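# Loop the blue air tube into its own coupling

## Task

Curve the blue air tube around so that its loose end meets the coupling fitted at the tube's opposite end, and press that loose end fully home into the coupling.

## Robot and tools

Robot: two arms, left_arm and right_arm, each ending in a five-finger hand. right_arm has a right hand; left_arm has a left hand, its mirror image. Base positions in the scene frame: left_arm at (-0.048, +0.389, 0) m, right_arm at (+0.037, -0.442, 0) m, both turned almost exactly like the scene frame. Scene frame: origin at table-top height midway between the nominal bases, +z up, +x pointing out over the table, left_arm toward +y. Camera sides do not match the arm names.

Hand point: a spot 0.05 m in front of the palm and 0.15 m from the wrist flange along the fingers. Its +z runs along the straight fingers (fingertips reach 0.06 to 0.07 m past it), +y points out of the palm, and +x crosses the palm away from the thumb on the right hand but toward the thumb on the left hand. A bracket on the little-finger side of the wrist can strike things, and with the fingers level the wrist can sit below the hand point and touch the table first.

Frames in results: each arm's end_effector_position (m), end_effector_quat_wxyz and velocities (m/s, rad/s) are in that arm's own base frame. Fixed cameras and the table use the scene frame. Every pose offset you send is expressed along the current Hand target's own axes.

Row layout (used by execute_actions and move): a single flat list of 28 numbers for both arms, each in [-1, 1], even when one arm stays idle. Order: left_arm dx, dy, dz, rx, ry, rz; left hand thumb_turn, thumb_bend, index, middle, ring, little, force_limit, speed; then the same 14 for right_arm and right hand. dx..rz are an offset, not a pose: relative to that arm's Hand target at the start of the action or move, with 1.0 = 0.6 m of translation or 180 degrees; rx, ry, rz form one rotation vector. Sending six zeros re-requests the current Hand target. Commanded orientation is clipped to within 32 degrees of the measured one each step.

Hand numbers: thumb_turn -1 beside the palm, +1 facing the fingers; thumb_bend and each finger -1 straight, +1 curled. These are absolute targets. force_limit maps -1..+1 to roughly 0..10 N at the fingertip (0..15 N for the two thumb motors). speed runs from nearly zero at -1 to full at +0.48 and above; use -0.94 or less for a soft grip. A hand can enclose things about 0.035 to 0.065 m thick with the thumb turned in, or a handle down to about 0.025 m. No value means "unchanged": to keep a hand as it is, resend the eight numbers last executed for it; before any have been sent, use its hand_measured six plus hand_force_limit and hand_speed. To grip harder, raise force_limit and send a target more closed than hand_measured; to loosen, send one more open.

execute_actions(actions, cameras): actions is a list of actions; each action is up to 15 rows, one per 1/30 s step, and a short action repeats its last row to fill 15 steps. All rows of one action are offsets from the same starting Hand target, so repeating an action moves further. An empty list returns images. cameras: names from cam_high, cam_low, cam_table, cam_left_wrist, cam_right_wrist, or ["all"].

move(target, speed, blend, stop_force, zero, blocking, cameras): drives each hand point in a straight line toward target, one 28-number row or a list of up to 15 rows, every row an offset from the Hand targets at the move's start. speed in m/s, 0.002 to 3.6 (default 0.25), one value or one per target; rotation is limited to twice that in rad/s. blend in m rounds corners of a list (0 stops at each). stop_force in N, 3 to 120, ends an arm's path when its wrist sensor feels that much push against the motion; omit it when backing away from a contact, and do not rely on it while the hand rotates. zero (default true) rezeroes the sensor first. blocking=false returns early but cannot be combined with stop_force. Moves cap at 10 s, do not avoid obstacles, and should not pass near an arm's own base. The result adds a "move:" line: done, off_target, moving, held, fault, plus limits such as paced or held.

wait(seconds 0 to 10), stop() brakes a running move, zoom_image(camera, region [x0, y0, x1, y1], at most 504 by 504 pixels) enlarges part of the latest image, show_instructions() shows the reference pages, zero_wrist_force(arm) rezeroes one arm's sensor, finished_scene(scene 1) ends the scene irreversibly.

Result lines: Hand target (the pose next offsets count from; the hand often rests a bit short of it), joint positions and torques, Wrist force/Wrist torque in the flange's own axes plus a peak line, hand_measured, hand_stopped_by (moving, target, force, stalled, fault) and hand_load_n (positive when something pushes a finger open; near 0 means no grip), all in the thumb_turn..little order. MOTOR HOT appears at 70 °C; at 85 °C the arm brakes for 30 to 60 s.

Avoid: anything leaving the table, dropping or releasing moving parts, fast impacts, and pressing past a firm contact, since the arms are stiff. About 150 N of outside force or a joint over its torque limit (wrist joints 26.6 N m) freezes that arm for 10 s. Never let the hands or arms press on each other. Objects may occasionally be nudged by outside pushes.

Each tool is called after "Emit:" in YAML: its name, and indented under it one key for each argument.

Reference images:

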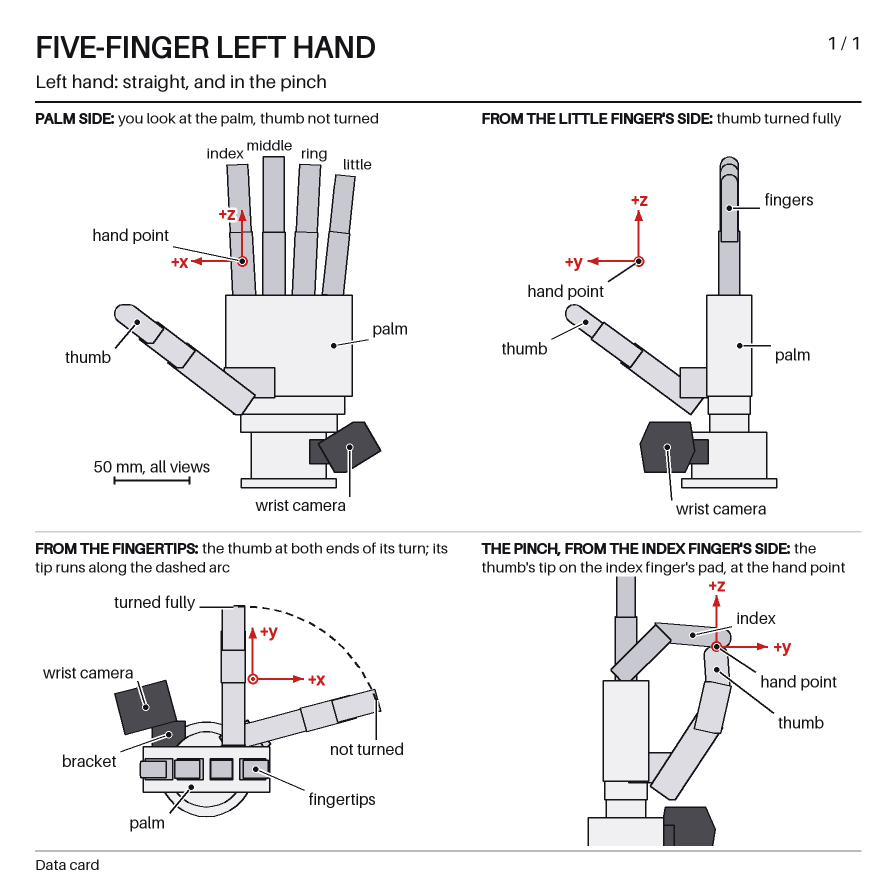

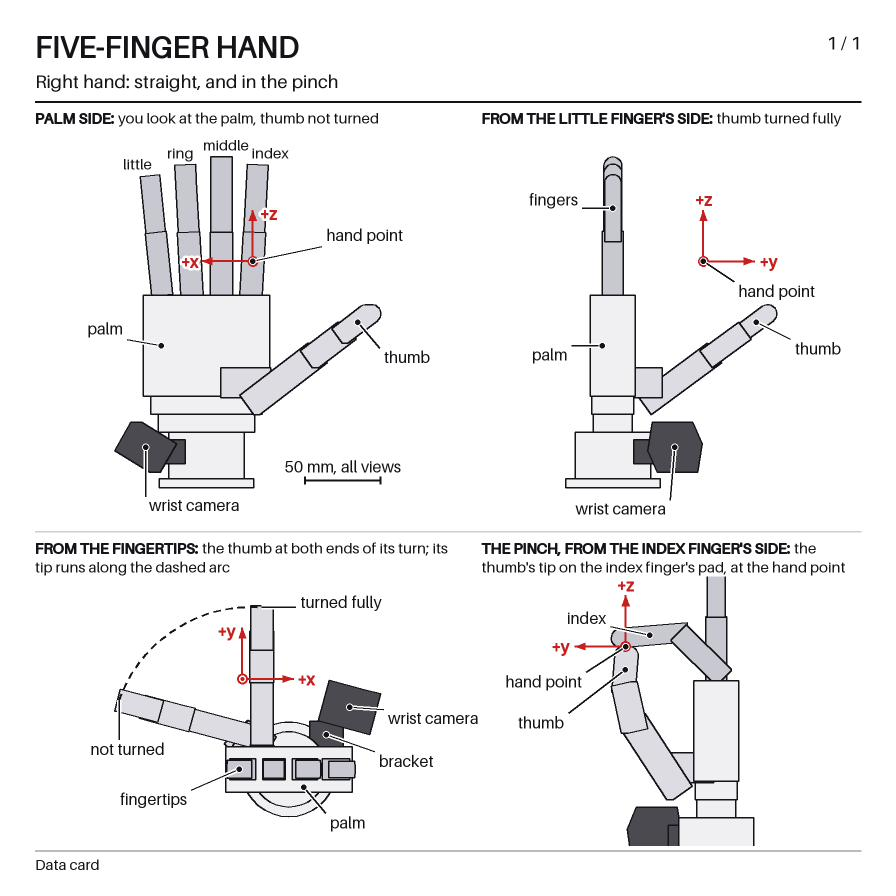

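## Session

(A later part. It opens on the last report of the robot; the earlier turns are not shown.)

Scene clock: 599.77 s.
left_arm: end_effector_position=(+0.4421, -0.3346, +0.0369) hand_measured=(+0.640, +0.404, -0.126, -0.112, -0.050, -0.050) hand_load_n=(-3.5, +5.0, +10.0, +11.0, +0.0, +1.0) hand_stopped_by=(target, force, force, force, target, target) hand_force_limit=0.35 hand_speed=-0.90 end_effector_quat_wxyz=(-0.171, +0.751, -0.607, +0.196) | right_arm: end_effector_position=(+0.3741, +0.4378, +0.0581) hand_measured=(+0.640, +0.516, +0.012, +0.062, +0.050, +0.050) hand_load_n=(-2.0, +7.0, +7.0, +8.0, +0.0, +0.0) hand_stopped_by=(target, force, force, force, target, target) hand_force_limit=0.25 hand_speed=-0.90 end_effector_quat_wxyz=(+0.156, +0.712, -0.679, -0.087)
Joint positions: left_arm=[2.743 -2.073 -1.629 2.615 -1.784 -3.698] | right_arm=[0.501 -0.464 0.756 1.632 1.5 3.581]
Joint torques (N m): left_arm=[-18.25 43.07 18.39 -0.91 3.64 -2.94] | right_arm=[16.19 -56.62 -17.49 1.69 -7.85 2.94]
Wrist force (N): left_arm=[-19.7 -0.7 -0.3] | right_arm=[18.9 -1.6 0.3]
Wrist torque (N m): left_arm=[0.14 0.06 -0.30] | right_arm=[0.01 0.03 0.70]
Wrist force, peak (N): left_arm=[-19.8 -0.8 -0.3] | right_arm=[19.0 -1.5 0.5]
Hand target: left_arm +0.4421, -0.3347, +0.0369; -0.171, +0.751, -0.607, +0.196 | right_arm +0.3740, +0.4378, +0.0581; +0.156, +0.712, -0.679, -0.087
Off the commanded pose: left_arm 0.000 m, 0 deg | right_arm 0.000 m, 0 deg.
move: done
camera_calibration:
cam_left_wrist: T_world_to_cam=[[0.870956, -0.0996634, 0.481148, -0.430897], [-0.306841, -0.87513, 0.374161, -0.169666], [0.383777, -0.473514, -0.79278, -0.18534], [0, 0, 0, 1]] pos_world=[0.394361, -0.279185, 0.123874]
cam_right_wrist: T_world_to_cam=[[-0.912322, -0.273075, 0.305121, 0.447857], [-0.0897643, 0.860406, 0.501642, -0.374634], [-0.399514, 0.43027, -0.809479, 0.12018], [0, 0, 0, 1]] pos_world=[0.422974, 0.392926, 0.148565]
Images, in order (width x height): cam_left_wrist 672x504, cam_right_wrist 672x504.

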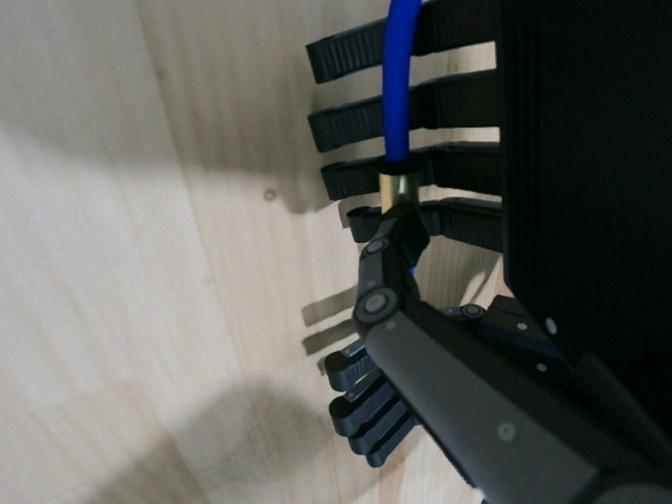

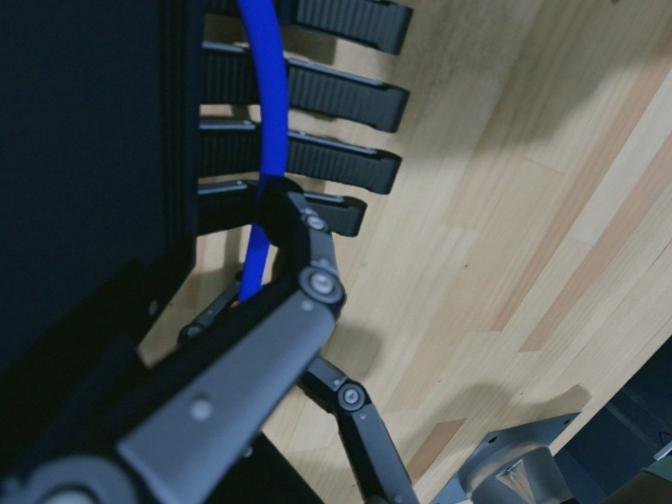

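Emit:
move:
  target: [0,0,0,0,0,0,0.64,0.99,0.79,0.79,-0.05,-0.05,0.35,-0.9,-0.00248,-0.00016,-0.00029,0,0,0,0.64,0.99,0.79,0.79,0.05,0.05,0.25,-0.9]
  speed: 0.006
  stop_force: 12
  cameras: ["cam_left_wrist","cam_right_wrist"]

Emit:
zoom_image:
  camera: "cam_right_wrist"
  region: [180, 200, 300, 320]

Emit:
zoom_image:
  camera: "cam_left_wrist"
  region: [350, 140, 470, 310]

Scene clock: 601.57 s.
left_arm: end_effector_position=(+0.4421, -0.3347, +0.0369) hand_measured=(+0.640, +0.404, -0.126, -0.112, -0.050, -0.050) hand_load_n=(-4.0, +4.5, +10.0, +11.5, +0.0, +1.5) hand_stopped_by=(target, force, force, force, target, target) hand_force_limit=0.35 hand_speed=-0.90 end_effector_quat_wxyz=(-0.171, +0.751, -0.607, +0.196) | right_arm: end_effector_position=(+0.3741, +0.4389, +0.0581) hand_measured=(+0.640, +0.516, +0.012, +0.062, +0.050, +0.050) hand_load_n=(-2.5, +7.0, +7.5, +8.0, +0.0, +0.5) hand_stopped_by=(target, force, force, force, target, target) hand_force_limit=0.25 hand_speed=-0.90 end_effector_quat_wxyz=(+0.156, +0.712, -0.679, -0.087)
Joint positions: left_arm=[2.743 -2.073 -1.629 2.615 -1.784 -3.698] | right_arm=[0.502 -0.462 0.751 1.635 1.5 3.583]
Joint torques (N m): left_arm=[-18.71 34.19 32.13 4.11 7.5 -0.66] | right_arm=[1.92 -64.28 -8.33 -1.79 -5.35 -1.31]
Wrist force (N): left_arm=[-31.2 -2.6 0.1] | right_arm=[30.8 -1.4 0.7]
Wrist torque (N m): left_arm=[0.11 -0.09 -0.52] | right_arm=[-0.02 0.08 1.09]
Wrist force, peak (N): left_arm=[-32.2 -2.7 0.3] | right_arm=[32.0 -1.1 1.0]
Hand target: left_arm +0.4421, -0.3347, +0.0369; -0.171, +0.751, -0.607, +0.196 | right_arm +0.3741, +0.4389, +0.0581; +0.156, +0.712, -0.679, -0.087
Off the commanded pose: left_arm 0.000 m, 0 deg | right_arm 0.000 m, 0 deg.
move: contact (right_arm)
camera_calibration:
cam_left_wrist: T_world_to_cam=[[0.870923, -0.0997426, 0.481191, -0.430874], [-0.306958, -0.875079, 0.374184, -0.169658], [0.383758, -0.473591, -0.792743, -0.185485], [0, 0, 0, 1]] pos_world=[0.394361, -0.279285, 0.123774]
cam_right_wrist: T_world_to_cam=[[-0.912333, -0.273063, 0.305099, 0.448251], [-0.0897293, 0.860369, 0.501711, -0.375582], [-0.399496, 0.430351, -0.809445, 0.119702], [0, 0, 0, 1]] pos_world=[0.423074, 0.394026, 0.148565]
Images, in order (width x height): cam_left_wrist 672x504, cam_right_wrist 672x504.

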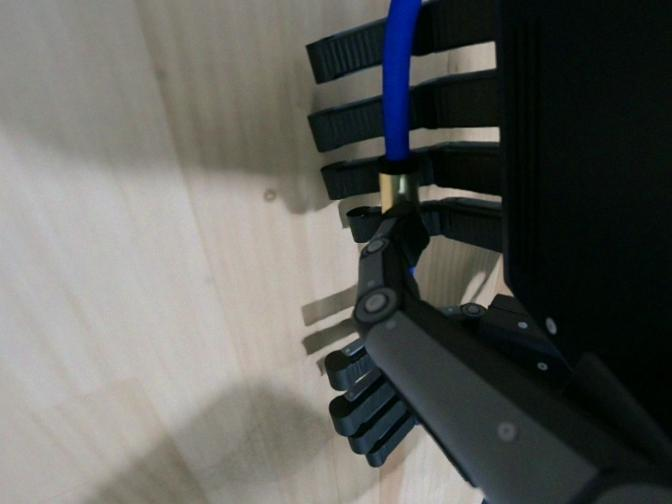

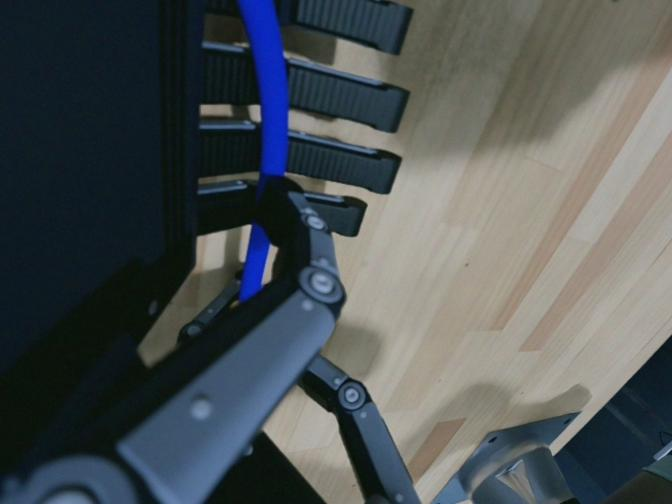

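Scaled by 4.200.

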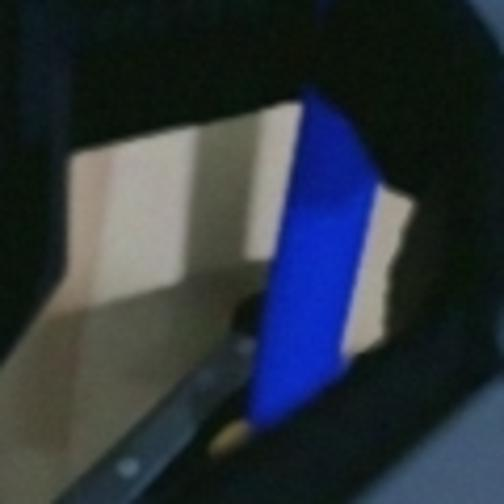

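Scaled by 2.965.

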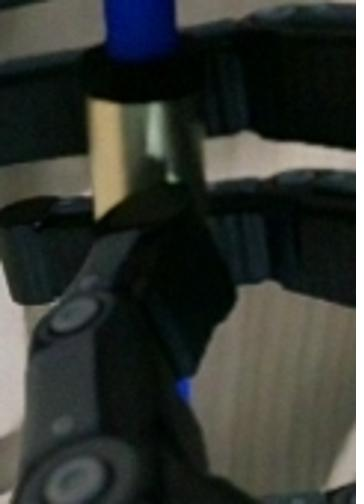

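Emit:
move:
  target: [0,0,0,0,0,0,0.64,0.99,0.79,0.79,-0.05,-0.05,0.35,-0.9,0.0050,0.00032,0.00058,0,0,0,0.64,0.99,0.79,0.79,0.05,0.05,0.25,-0.9]
  speed: 0.01
  cameras: ["cam_left_wrist","cam_right_wrist"]

Emit:
zoom_image:
  camera: "cam_right_wrist"
  region: [180, 200, 300, 320]

Emit:
zoom_image:
  camera: "cam_left_wrist"
  region: [350, 140, 470, 310]

Scene clock: 602.97 s.
left_arm: end_effector_position=(+0.4422, -0.3348, +0.0369) hand_measured=(+0.640, +0.404, -0.126, -0.112, -0.050, -0.050) hand_load_n=(-2.0, +5.5, +10.0, +10.5, +0.0, +1.0) hand_stopped_by=(target, force, force, force, target, target) hand_force_limit=0.35 hand_speed=-0.90 end_effector_quat_wxyz=(-0.171, +0.751, -0.607, +0.196) | right_arm: end_effector_position=(+0.3740, +0.4358, +0.0581) hand_measured=(+0.640, +0.516, +0.012, +0.062, +0.050, +0.050) hand_load_n=(-1.0, +7.5, +7.5, +8.0, +0.0, +0.5) hand_stopped_by=(target, force, force, force, target, target) hand_force_limit=0.25 hand_speed=-0.90 end_effector_quat_wxyz=(+0.156, +0.712, -0.679, -0.087)
Joint positions: left_arm=[2.743 -2.073 -1.629 2.615 -1.784 -3.698] | right_arm=[0.499 -0.469 0.765 1.628 1.501 3.579]
Joint torques (N m): left_arm=[-5.34 34.05 24.6 -0.35 -0.74 0.94] | right_arm=[-4.47 -52.64 -20.49 3.68 2.62 -1.6]
Wrist force (N): left_arm=[-1.0 0.7 -1.4] | right_arm=[-0.8 -2.5 0.2]
Wrist torque (N m): left_arm=[-0.09 0.27 0.13] | right_arm=[-0.03 0.03 0.12]
Wrist force, peak (N): left_arm=[-31.4 -2.7 0.2] | right_arm=[31.2 -1.2 1.2]
Hand target: left_arm +0.4421, -0.3347, +0.0369; -0.171, +0.751, -0.607, +0.196 | right_arm +0.3740, +0.4358, +0.0581; +0.156, +0.712, -0.679, -0.087
Off the commanded pose: left_arm 0.000 m, 0 deg | right_arm 0.000 m, 0 deg.
move: done
camera_calibration:
cam_left_wrist: T_world_to_cam=[[0.870896, -0.0997116, 0.481246, -0.430861], [-0.307041, -0.874978, 0.374352, -0.169618], [0.383752, -0.473784, -0.792631, -0.18555], [0, 0, 0, 1]] pos_world=[0.394361, -0.279285, 0.123774]
cam_right_wrist: T_world_to_cam=[[-0.912356, -0.273152, 0.30495, 0.447381], [-0.0898687, 0.860331, 0.50175, -0.372856], [-0.399412, 0.43037, -0.809476, 0.120958], [0, 0, 0, 1]] pos_world=[0.422975, 0.390926, 0.148564]
Images, in order (width x height): cam_left_wrist 672x504, cam_right_wrist 672x504.

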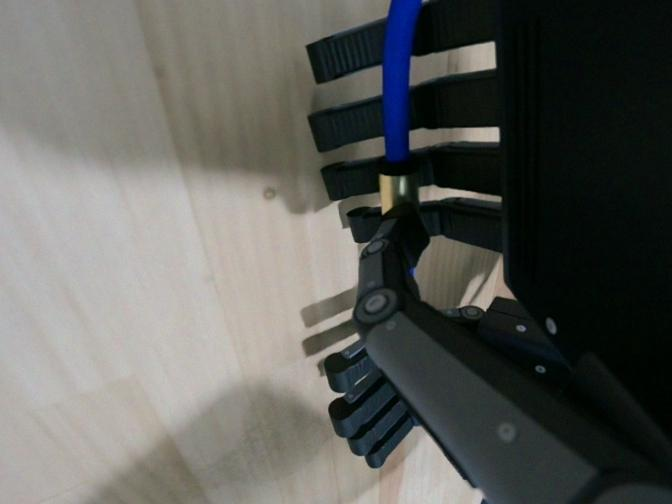

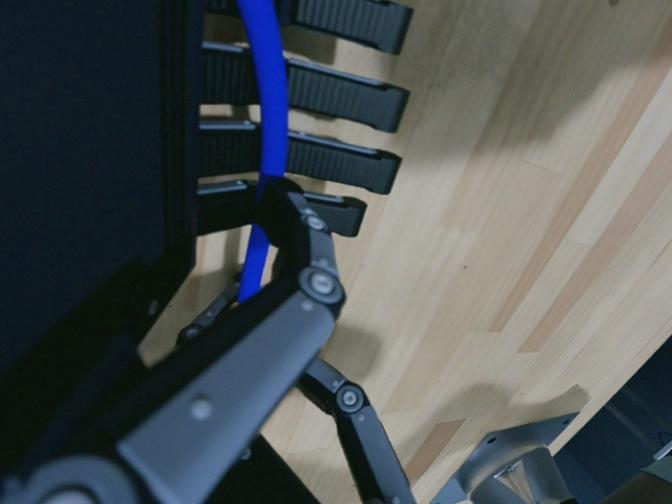

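Scaled by 4.200.

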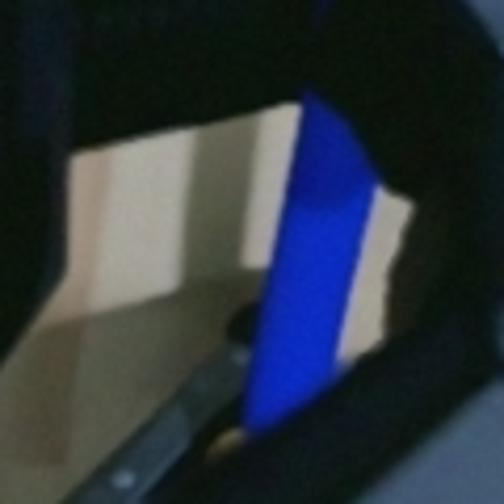

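Scaled by 2.965.

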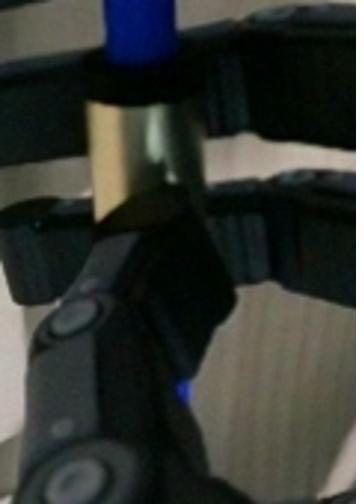

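Emit:
move:
  target: [0,0,0,0,0,0,0.64,0.99,0.79,0.79,-0.05,-0.05,0.35,-0.9,0.0033,0.00021,0.00038,0,0,0,0.64,0.99,0.79,0.79,0.05,0.05,0.25,-0.9]
  speed: 0.01
  cameras: ["cam_left_wrist","cam_right_wrist"]

Emit:
zoom_image:
  camera: "cam_right_wrist"
  region: [180, 200, 300, 320]

Emit:
zoom_image:
  camera: "cam_left_wrist"
  region: [350, 140, 470, 310]

Scene clock: 603.83 s.
left_arm: end_effector_position=(+0.4421, -0.3347, +0.0369) hand_measured=(+0.640, +0.404, -0.126, -0.112, -0.050, -0.050) hand_load_n=(-1.0, +6.5, +10.0, +9.5, +0.0, +1.0) hand_stopped_by=(target, force, force, force, target, target) hand_force_limit=0.35 hand_speed=-0.90 end_effector_quat_wxyz=(-0.171, +0.751, -0.607, +0.196) | right_arm: end_effector_position=(+0.3739, +0.4338, +0.0581) hand_measured=(+0.640, +0.516, +0.012, +0.062, +0.050, +0.050) hand_load_n=(+0.0, +7.5, +7.5, +7.5, +0.5, +0.5) hand_stopped_by=(target, force, force, force, target, target) hand_force_limit=0.25 hand_speed=-0.90 end_effector_quat_wxyz=(+0.156, +0.712, -0.679, -0.087)
Joint positions: left_arm=[2.743 -2.073 -1.629 2.615 -1.784 -3.698] | right_arm=[0.496 -0.473 0.774 1.623 1.502 3.577]
Joint torques (N m): left_arm=[14.58 33.21 12.32 -4.81 -3.52 2.05] | right_arm=[-13.39 -59.08 -11.3 4.19 6.37 -2.38]
Wrist force (N): left_arm=[15.0 3.1 -2.6] | right_arm=[-17.1 -3.3 -0.5]
Wrist torque (N m): left_arm=[-0.05 0.44 0.44] | right_arm=[-0.04 -0.03 -0.43]
Wrist force, peak (N): left_arm=[15.0 3.1 -2.6] | right_arm=[-17.4 -2.9 -0.6]
Hand target: left_arm +0.4421, -0.3347, +0.0369; -0.171, +0.751, -0.607, +0.196 | right_arm +0.3739, +0.4338, +0.0581; +0.156, +0.712, -0.679, -0.087
Off the commanded pose: left_arm 0.000 m, 0 deg | right_arm 0.000 m, 0 deg.
move: done
camera_calibration:
cam_left_wrist: T_world_to_cam=[[0.870884, -0.0997465, 0.481261, -0.430916], [-0.307076, -0.874974, 0.374333, -0.169639], [0.383752, -0.473784, -0.792631, -0.185471], [0, 0, 0, 1]] pos_world=[0.394361, -0.279285, 0.123874]
cam_right_wrist: T_world_to_cam=[[-0.912333, -0.273063, 0.305099, 0.446676], [-0.0897293, 0.860369, 0.501711, -0.371212], [-0.399496, 0.430351, -0.809445, 0.121817], [0, 0, 0, 1]] pos_world=[0.422874, 0.388926, 0.148565]
Images, in order (width x height): cam_left_wrist 672x504, cam_right_wrist 672x504.

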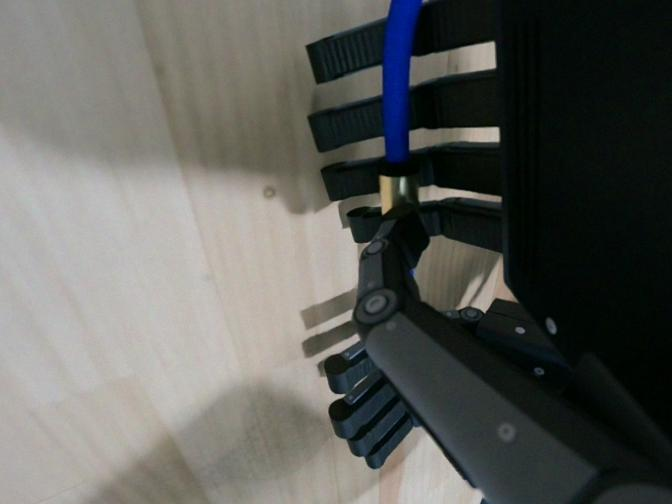

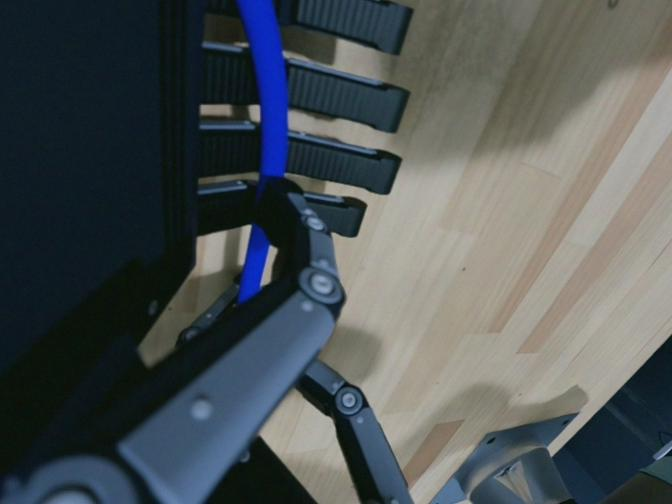

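Scaled by 4.200.

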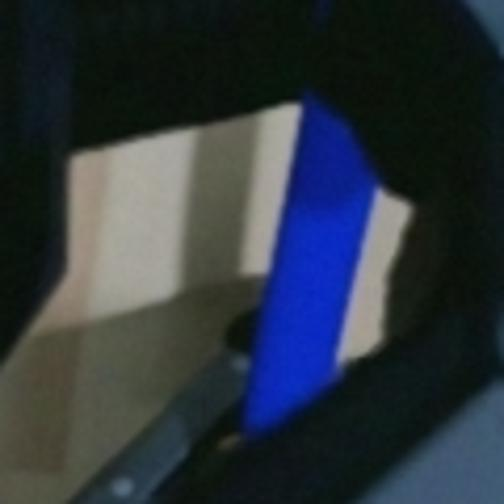

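Scaled by 2.965.

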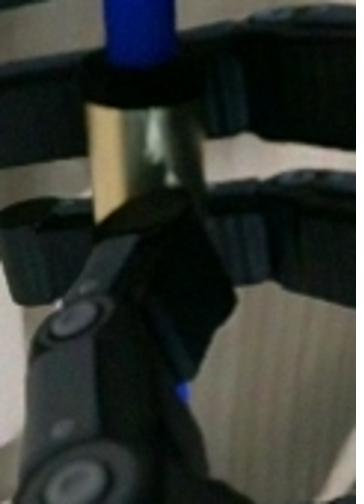

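Emit:
move:
  target:
    - [0,0,0,0,0,0,0.64,0.99,0.79,0.79,-0.05,-0.05,0.35,-0.9,-0.00761,-0.00048,-0.00088,0,0,0,0.64,0.99,0.79,0.79,0.05,0.05,0.25,-0.9]
    - [0,0,0,0,0,0,0.64,0.99,0.79,0.79,-0.05,-0.05,0.35,-0.9,-0.00364,-0.00023,-0.00042,0,0,0,0.64,0.99,0.79,0.79,0.05,0.05,0.25,-0.9]
  speed: 0.01
  cameras: ["cam_left_wrist","cam_right_wrist","cam_table","cam_low","cam_high"]

Emit:
zoom_image:
  camera: "cam_right_wrist"
  region: [180, 200, 300, 320]

Emit:
zoom_image:
  camera: "cam_low"
  region: [300, 195, 390, 250]

Emit:
zoom_image:
  camera: "cam_high"
  region: [270, 160, 410, 240]

Scene clock: 606.40 s.
left_arm: end_effector_position=(+0.4421, -0.3347, +0.0369) hand_measured=(+0.640, +0.404, -0.126, -0.112, -0.050, -0.050) hand_load_n=(-2.5, +5.5, +10.0, +10.5, +0.0, +1.0) hand_stopped_by=(target, force, force, force, target, target) hand_force_limit=0.35 hand_speed=-0.90 end_effector_quat_wxyz=(-0.171, +0.751, -0.607, +0.196) | right_arm: end_effector_position=(+0.3739, +0.4360, +0.0581) hand_measured=(+0.640, +0.516, +0.012, +0.062, +0.050, +0.050) hand_load_n=(-1.0, +7.5, +7.5, +8.0, +0.0, +0.5) hand_stopped_by=(target, force, force, force, target, target) hand_force_limit=0.25 hand_speed=-0.90 end_effector_quat_wxyz=(+0.156, +0.712, -0.679, -0.087)
Joint positions: left_arm=[2.743 -2.073 -1.629 2.615 -1.784 -3.698] | right_arm=[0.499 -0.468 0.764 1.628 1.501 3.579]
Joint torques (N m): left_arm=[-10.45 33.81 27.2 1.11 -0.49 -0.42] | right_arm=[-4.08 -51.91 -23.49 3.78 1.91 -1.01]
Wrist force (N): left_arm=[-4.4 0.1 -1.5] | right_arm=[2.9 -2.2 0.5]
Wrist torque (N m): left_arm=[-0.04 0.23 -0.03] | right_arm=[-0.02 0.02 0.26]
Wrist force, peak (N): left_arm=[-27.4 -3.4 -0.2] | right_arm=[26.6 -1.5 1.6]
Hand target: left_arm +0.4421, -0.3347, +0.0369; -0.171, +0.751, -0.607, +0.196 | right_arm +0.3740, +0.4360, +0.0581; +0.156, +0.712, -0.679, -0.087
Off the commanded pose: left_arm 0.000 m, 0 deg | right_arm 0.000 m, 0 deg.
move: done
camera_calibration:
cam_left_wrist: T_world_to_cam=[[0.870959, -0.099669, 0.481141, -0.430861], [-0.306969, -0.874973, 0.374422, -0.169654], [0.383667, -0.473802, -0.792661, -0.185518], [0, 0, 0, 1]] pos_world=[0.394361, -0.279285, 0.123774]
cam_right_wrist: T_world_to_cam=[[-0.91232, -0.273191, 0.305023, 0.447333], [-0.0898653, 0.860328, 0.501758, -0.373038], [-0.399496, 0.430352, -0.809444, 0.120869], [0, 0, 0, 1]] pos_world=[0.422875, 0.391126, 0.148565]

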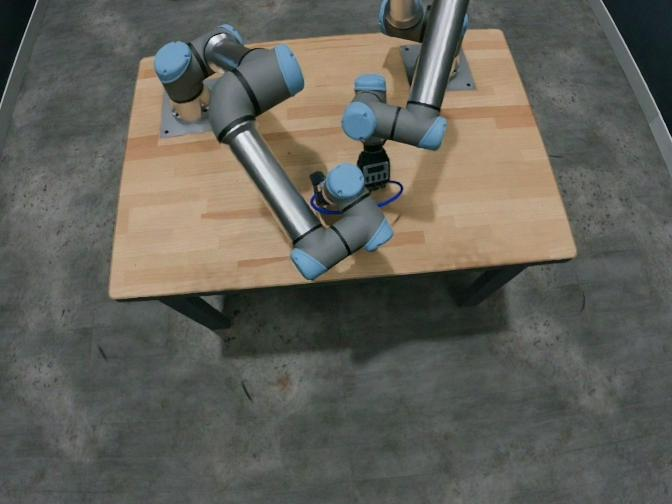

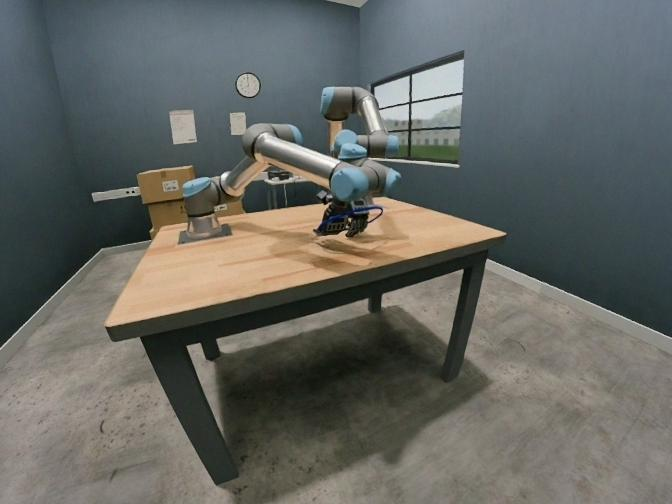

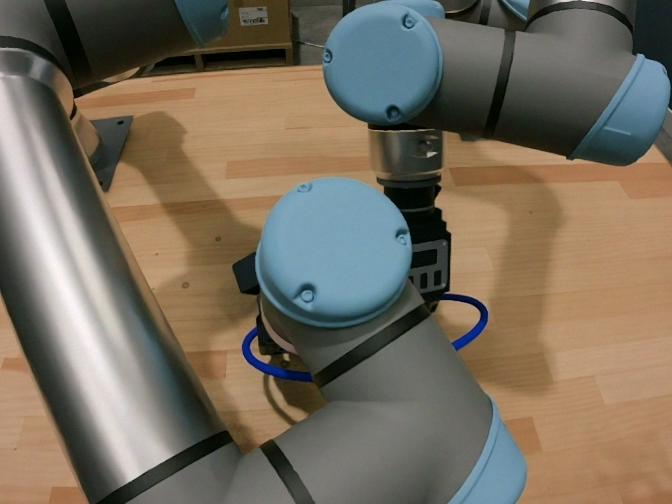

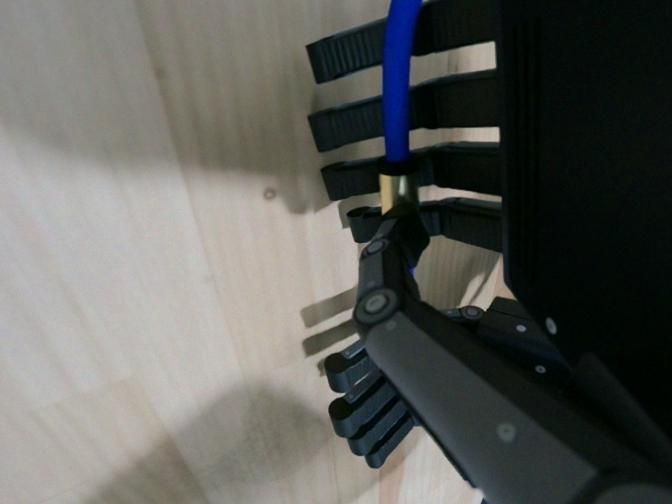

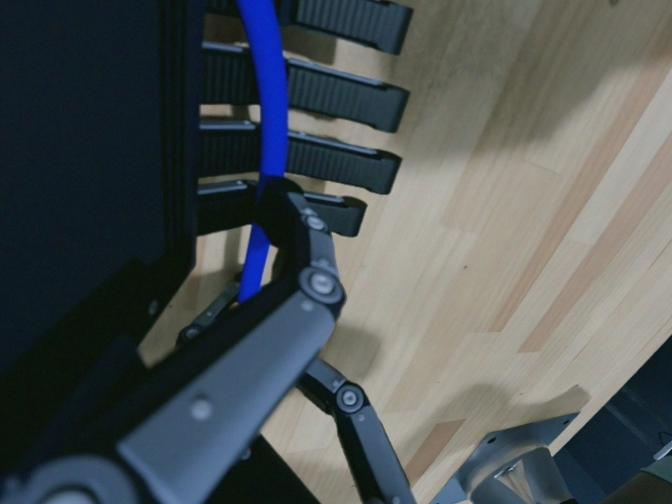

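Scaled by 4.200.

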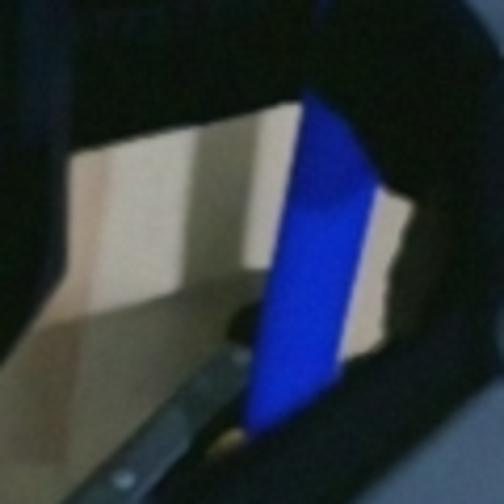

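Scaled by 5.600.

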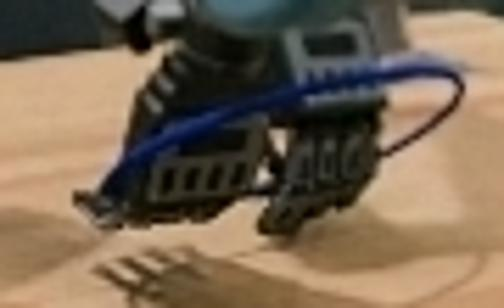

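Scaled by 3.600.

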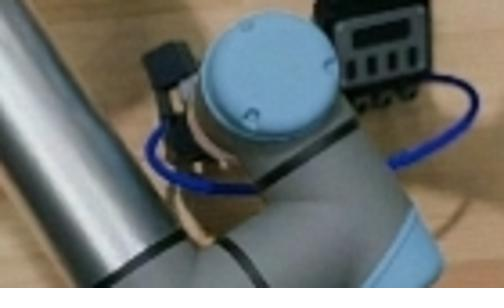

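Emit:
execute_actions:
  actions:
    - [[0,0,0,0,0,0,0.64,0.99,0.79,0.79,-0.05,-0.05,0.35,-0.9,0,0,0,0,0,0,0.64,0.1,0.79,0.79,0.05,0.05,0.25,-0.7]]
    - [[0,0,0,0,0,0,0.64,0.99,0.79,0.79,-0.05,-0.05,0.35,-0.9,0,0,0,0,0,0,0.64,0.1,0.79,0.79,0.05,0.05,0.25,-0.7]]
    - [[0,0,0,0,0,0,0.64,0.99,0.79,0.79,-0.05,-0.05,0.35,-0.9,0,0,0,0,0,0,0.64,0.1,0.79,0.79,0.05,0.05,0.25,-0.7]]
  cameras: ["cam_left_wrist","cam_right_wrist","cam_low","cam_table"]

Scene clock: 608.33 s.
left_arm: end_effector_position=(+0.4421, -0.3347, +0.0369) hand_measured=(+0.640, +0.404, -0.126, -0.112, -0.050, -0.050) hand_load_n=(-2.0, +5.0, +9.5, +10.5, +0.0, +1.0) hand_stopped_by=(target, force, force, force, target, target) hand_force_limit=0.35 hand_speed=-0.90 end_effector_quat_wxyz=(-0.171, +0.751, -0.607, +0.196) | right_arm: end_effector_position=(+0.3740, +0.4360, +0.0581) hand_measured=(+0.640, +0.100, +0.012, +0.062, +0.050, +0.050) hand_load_n=(+0.0, +0.0, +1.0, +0.0, +0.0, +0.0) hand_stopped_by=(target, target, force, force, target, target) hand_force_limit=0.25 hand_speed=-0.70 end_effector_quat_wxyz=(+0.156, +0.712, -0.679, -0.087)
Joint positions: left_arm=[2.743 -2.073 -1.629 2.615 -1.784 -3.698] | right_arm=[0.499 -0.468 0.764 1.628 1.501 3.579]
Joint torques (N m): left_arm=[-1.99 32.97 22.91 -2.59 -0.09 -2.22] | right_arm=[-8.31 -51.39 -22.61 3.37 0.54 2.15]
Wrist force (N): left_arm=[-1.6 -0.2 -1.5] | right_arm=[0.5 -3.1 0.6]
Wrist torque (N m): left_arm=[-0.17 0.18 0.08] | right_arm=[-0.12 0.02 0.15]
Wrist force, peak (N): left_arm=[-5.0 -0.5 -1.3] | right_arm=[4.3 -3.1 0.6]
Hand target: left_arm +0.4421, -0.3347, +0.0369; -0.171, +0.751, -0.607, +0.196 | right_arm +0.3740, +0.4360, +0.0581; +0.156, +0.712, -0.679, -0.087
Off the commanded pose: left_arm 0.000 m, 0 deg | right_arm 0.000 m, 0 deg.
camera_calibration:
cam_left_wrist: T_world_to_cam=[[0.870923, -0.0997426, 0.481191, -0.430874], [-0.306958, -0.875079, 0.374184, -0.169658], [0.383758, -0.473591, -0.792743, -0.185485], [0, 0, 0, 1]] pos_world=[0.394361, -0.279285, 0.123774]
cam_right_wrist: T_world_to_cam=[[-0.912334, -0.273062, 0.305095, 0.447369], [-0.0897847, 0.860427, 0.501601, -0.373079], [-0.399481, 0.430235, -0.809514, 0.120959], [0, 0, 0, 1]] pos_world=[0.422974, 0.391126, 0.148565]
Images, in order (width x height): cam_low 672x504, cam_table 672x504, cam_left_wrist 672x504, cam_right_wrist 672x504.

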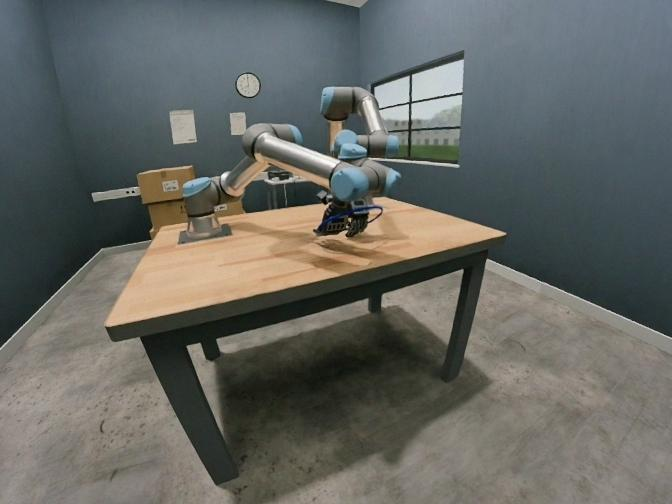

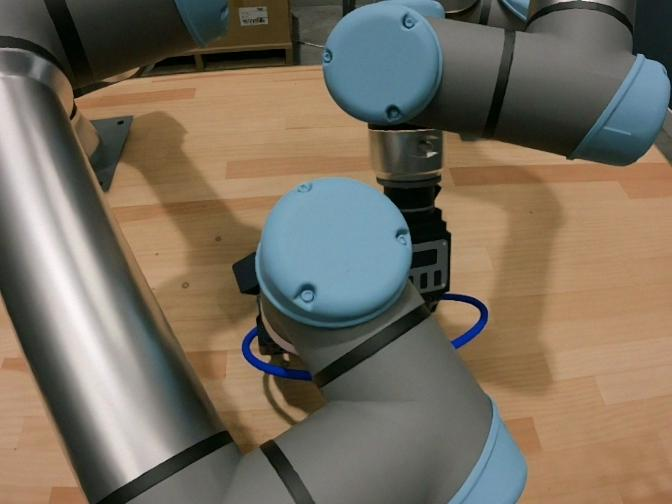

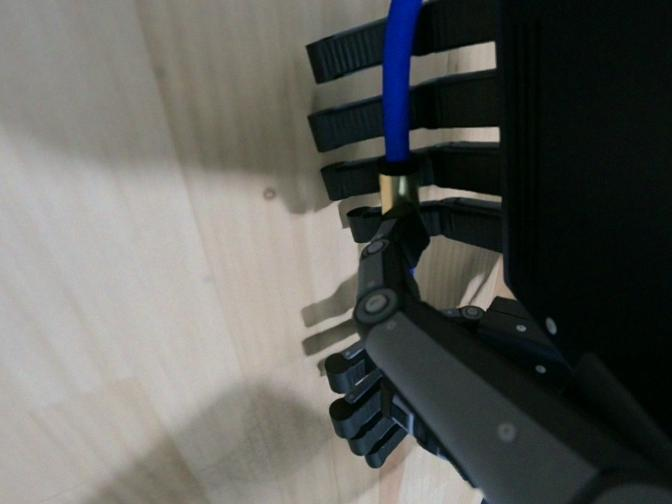

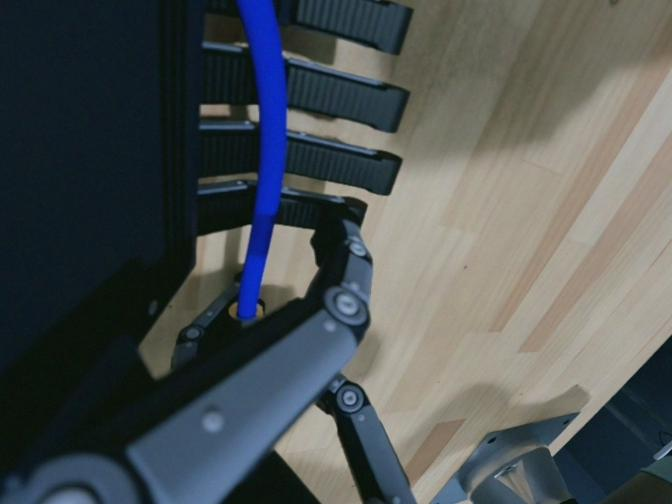

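Emit:
zoom_image:
  camera: "cam_right_wrist"
  region: [190, 240, 310, 360]

Scaled by 4.200.

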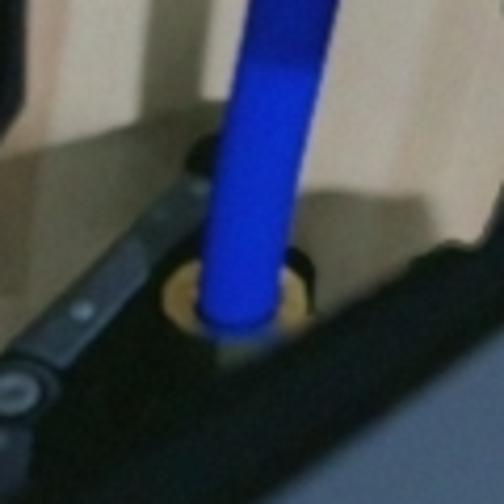

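Emit:
execute_actions:
  actions:
    - [[0,0,0,0,0,0,0.64,0.99,0.79,0.79,-0.05,-0.05,0.35,-0.9,0,0,0,0,0,0,0.64,-1,0.79,0.79,0.05,0.05,0.25,-0.4]]
    - [[0,0,0,0,0,0,0.64,0.99,0.79,0.79,-0.05,-0.05,0.35,-0.9,0,0,0,0,0,0,0.64,-1,0.79,0.79,0.05,0.05,0.25,-0.4]]
    - [[0,0,0,0,0,0,0.64,0.99,0.79,0.79,-0.05,-0.05,0.35,-0.9,0,0,0,0,0,0,0.64,-1,0.79,0.79,0.05,0.05,0.25,-0.4]]
  cameras: ["cam_right_wrist","cam_low"]

Scene clock: 616.70 s.
left_arm: end_effector_position=(+0.4421, -0.3347, +0.0369) hand_measured=(+0.640, +0.404, -0.126, -0.112, -0.050, -0.050) hand_load_n=(-2.0, +5.0, +10.0, +10.5, +0.0, +1.0) hand_stopped_by=(target, force, force, force, target, target) hand_force_limit=0.35 hand_speed=-0.90 end_effector_quat_wxyz=(-0.171, +0.751, -0.607, +0.196) | right_arm: end_effector_position=(+0.3740, +0.4360, +0.0581) hand_measured=(+0.640, -1.000, +0.012, +0.062, +0.050, +0.050) hand_load_n=(+0.0, +0.0, +0.5, +0.5, +0.0, +0.0) hand_stopped_by=(target, target, force, force, target, target) hand_force_limit=0.25 hand_speed=-0.40 end_effector_quat_wxyz=(+0.156, +0.712, -0.679, -0.087)
Joint positions: left_arm=[2.743 -2.073 -1.629 2.615 -1.784 -3.698] | right_arm=[0.499 -0.468 0.764 1.628 1.501 3.579]
Joint torques (N m): left_arm=[8.51 33.7 12.09 -2.73 1.01 -2.47] | right_arm=[-8.4 -49.94 -14.33 1.75 -2.14 2.01]
Wrist force (N): left_arm=[-1.6 -0.1 -1.9] | right_arm=[0.5 -3.2 0.6]
Wrist torque (N m): left_arm=[-0.13 0.16 0.08] | right_arm=[-0.12 0.02 0.16]
Wrist force, peak (N): left_arm=[-1.8 -0.3 -2.1] | right_arm=[0.6 -3.6 0.7]
Hand target: left_arm +0.4421, -0.3347, +0.0369; -0.171, +0.751, -0.607, +0.196 | right_arm +0.3740, +0.4360, +0.0581; +0.156, +0.712, -0.679, -0.087
Off the commanded pose: left_arm 0.000 m, 0 deg | right_arm 0.000 m, 0 deg.
camera_calibration:
cam_right_wrist: T_world_to_cam=[[-0.912334, -0.273062, 0.305095, 0.447369], [-0.0897847, 0.860427, 0.501601, -0.373079], [-0.399481, 0.430235, -0.809514, 0.120959], [0, 0, 0, 1]] pos_world=[0.422974, 0.391126, 0.148565]
Images, in order (width x height): cam_low 672x504, cam_right_wrist 672x504.

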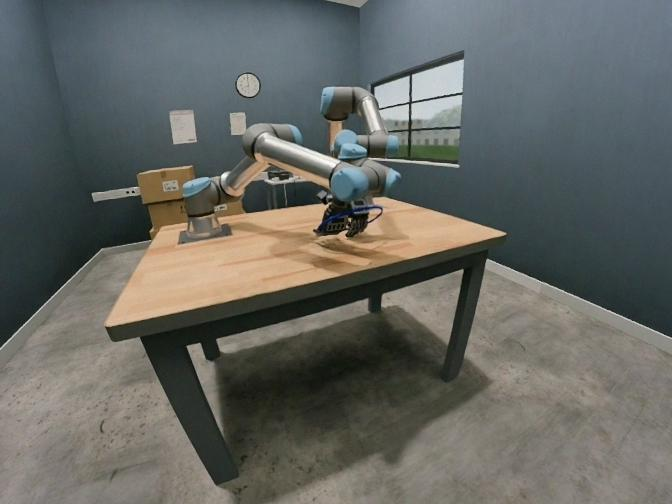

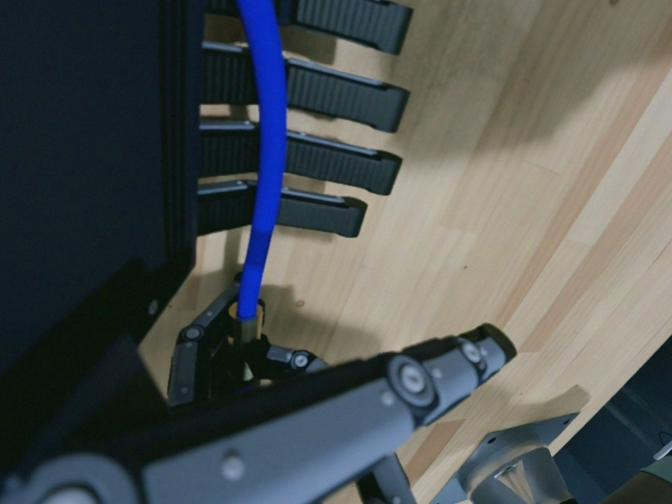

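Emit:
zoom_image:
  camera: "cam_right_wrist"
  region: [190, 260, 330, 400]

Scaled by 3.600.

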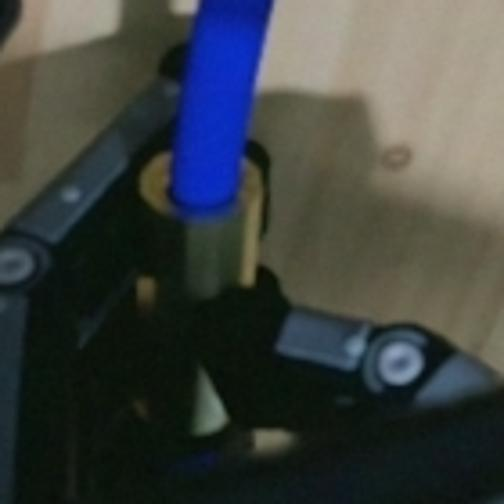

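Emit:
move:
  target: [0,0,0,0,0,0,0.64,0.99,0.79,0.79,-0.05,-0.05,0.35,-0.9,0.0017,0.0068,-0.0187,0,0,0,0.64,-1,-0.35,-0.35,-0.35,-0.35,0.25,-0.7]
  speed: 0.02
  cameras: ["cam_right_wrist","cam_low","cam_table","cam_left_wrist"]

Emit:
zoom_image:
  camera: "cam_low"
  region: [300, 195, 390, 250]

Scene clock: 618.37 s.
left_arm: end_effector_position=(+0.4421, -0.3347, +0.0369) hand_measured=(+0.640, +0.404, -0.126, -0.112, -0.050, -0.050) hand_load_n=(-2.0, +4.5, +9.5, +11.0, +0.0, +0.5) hand_stopped_by=(target, force, force, force, target, target) hand_force_limit=0.35 hand_speed=-0.90 end_effector_quat_wxyz=(-0.171, +0.751, -0.607, +0.196) | right_arm: end_effector_position=(+0.3740, +0.4361, +0.0703) hand_measured=(+0.640, -1.000, -0.350, -0.350, -0.350, -0.350) hand_load_n=(+0.0, +0.0, +1.5, +0.0, +0.0, +0.0) hand_stopped_by=(target, target, target, target, target, target) hand_force_limit=0.25 hand_speed=-0.70 end_effector_quat_wxyz=(+0.156, +0.712, -0.679, -0.087)
Joint positions: left_arm=[2.743 -2.073 -1.629 2.615 -1.784 -3.698] | right_arm=[0.499 -0.48 0.755 1.649 1.501 3.579]
Joint torques (N m): left_arm=[8.69 34.62 11.8 -2.51 -0.74 -2.07] | right_arm=[-1.79 -51.05 -16.88 2.36 -1.64 2.19]
Wrist force (N): left_arm=[1.9 -0.6 -2.7] | right_arm=[-3.0 -3.4 1.8]
Wrist torque (N m): left_arm=[-0.11 0.23 0.10] | right_arm=[-0.18 -0.01 0.07]
Wrist force, peak (N): left_arm=[2.4 -0.6 -3.0] | right_arm=[-3.2 -3.4 1.9]
Hand target: left_arm +0.4421, -0.3347, +0.0369; -0.171, +0.751, -0.607, +0.196 | right_arm +0.3740, +0.4361, +0.0701; +0.156, +0.712, -0.679, -0.087
Off the commanded pose: left_arm 0.000 m, 0 deg | right_arm 0.000 m, 0 deg.
move: done
camera_calibration:
cam_left_wrist: T_world_to_cam=[[0.870933, -0.0996966, 0.481182, -0.430864], [-0.306951, -0.875042, 0.374276, -0.169662], [0.38374, -0.473669, -0.792705, -0.185504], [0, 0, 0, 1]] pos_world=[0.394361, -0.279285, 0.123774]
cam_right_wrist: T_world_to_cam=[[-0.912382, -0.27301, 0.305, 0.443662], [-0.089753, 0.860394, 0.501663, -0.379209], [-0.399379, 0.430334, -0.809512, 0.130753], [0, 0, 0, 1]] pos_world=[0.422974, 0.391126, 0.160765]
Images, in order (width x height): cam_low 672x504, cam_table 672x504, cam_left_wrist 672x504, cam_right_wrist 672x504.

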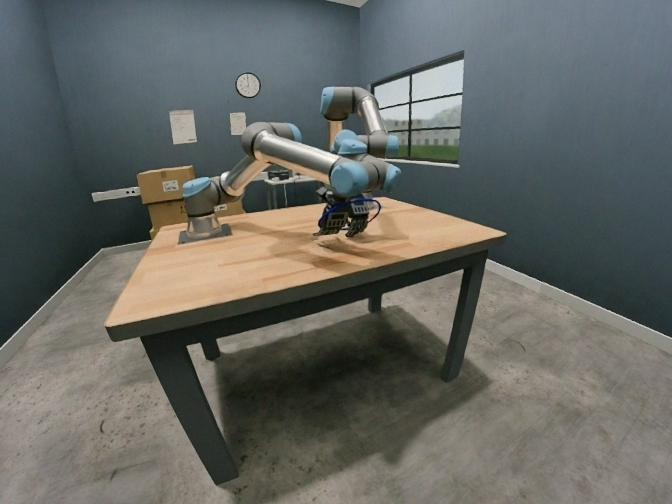

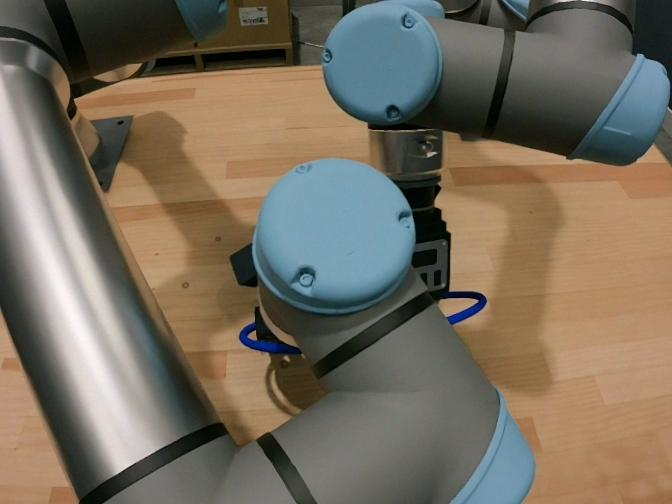

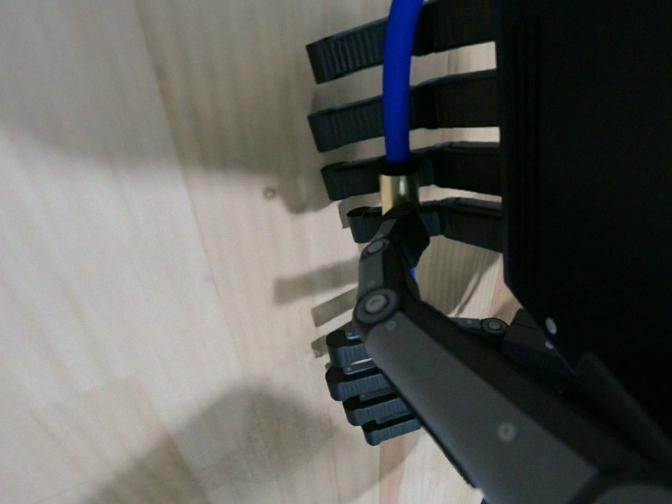

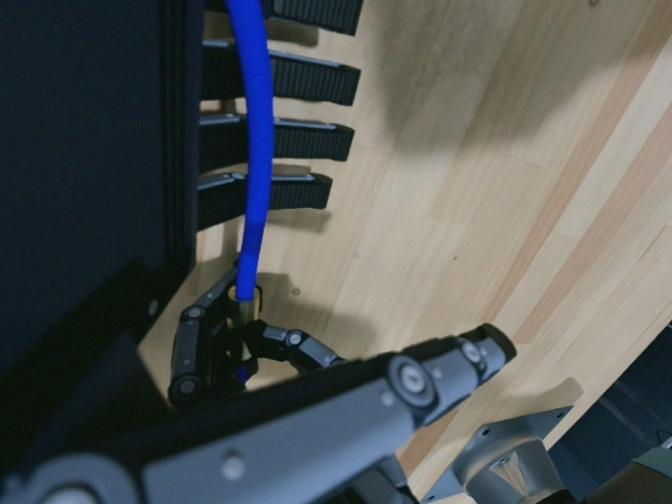

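Scaled by 5.600.

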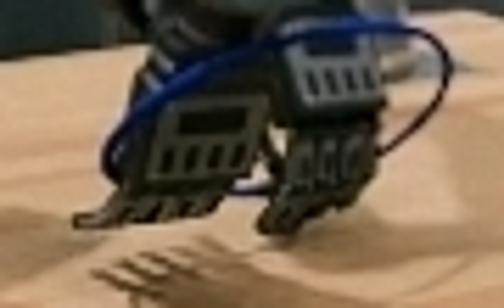

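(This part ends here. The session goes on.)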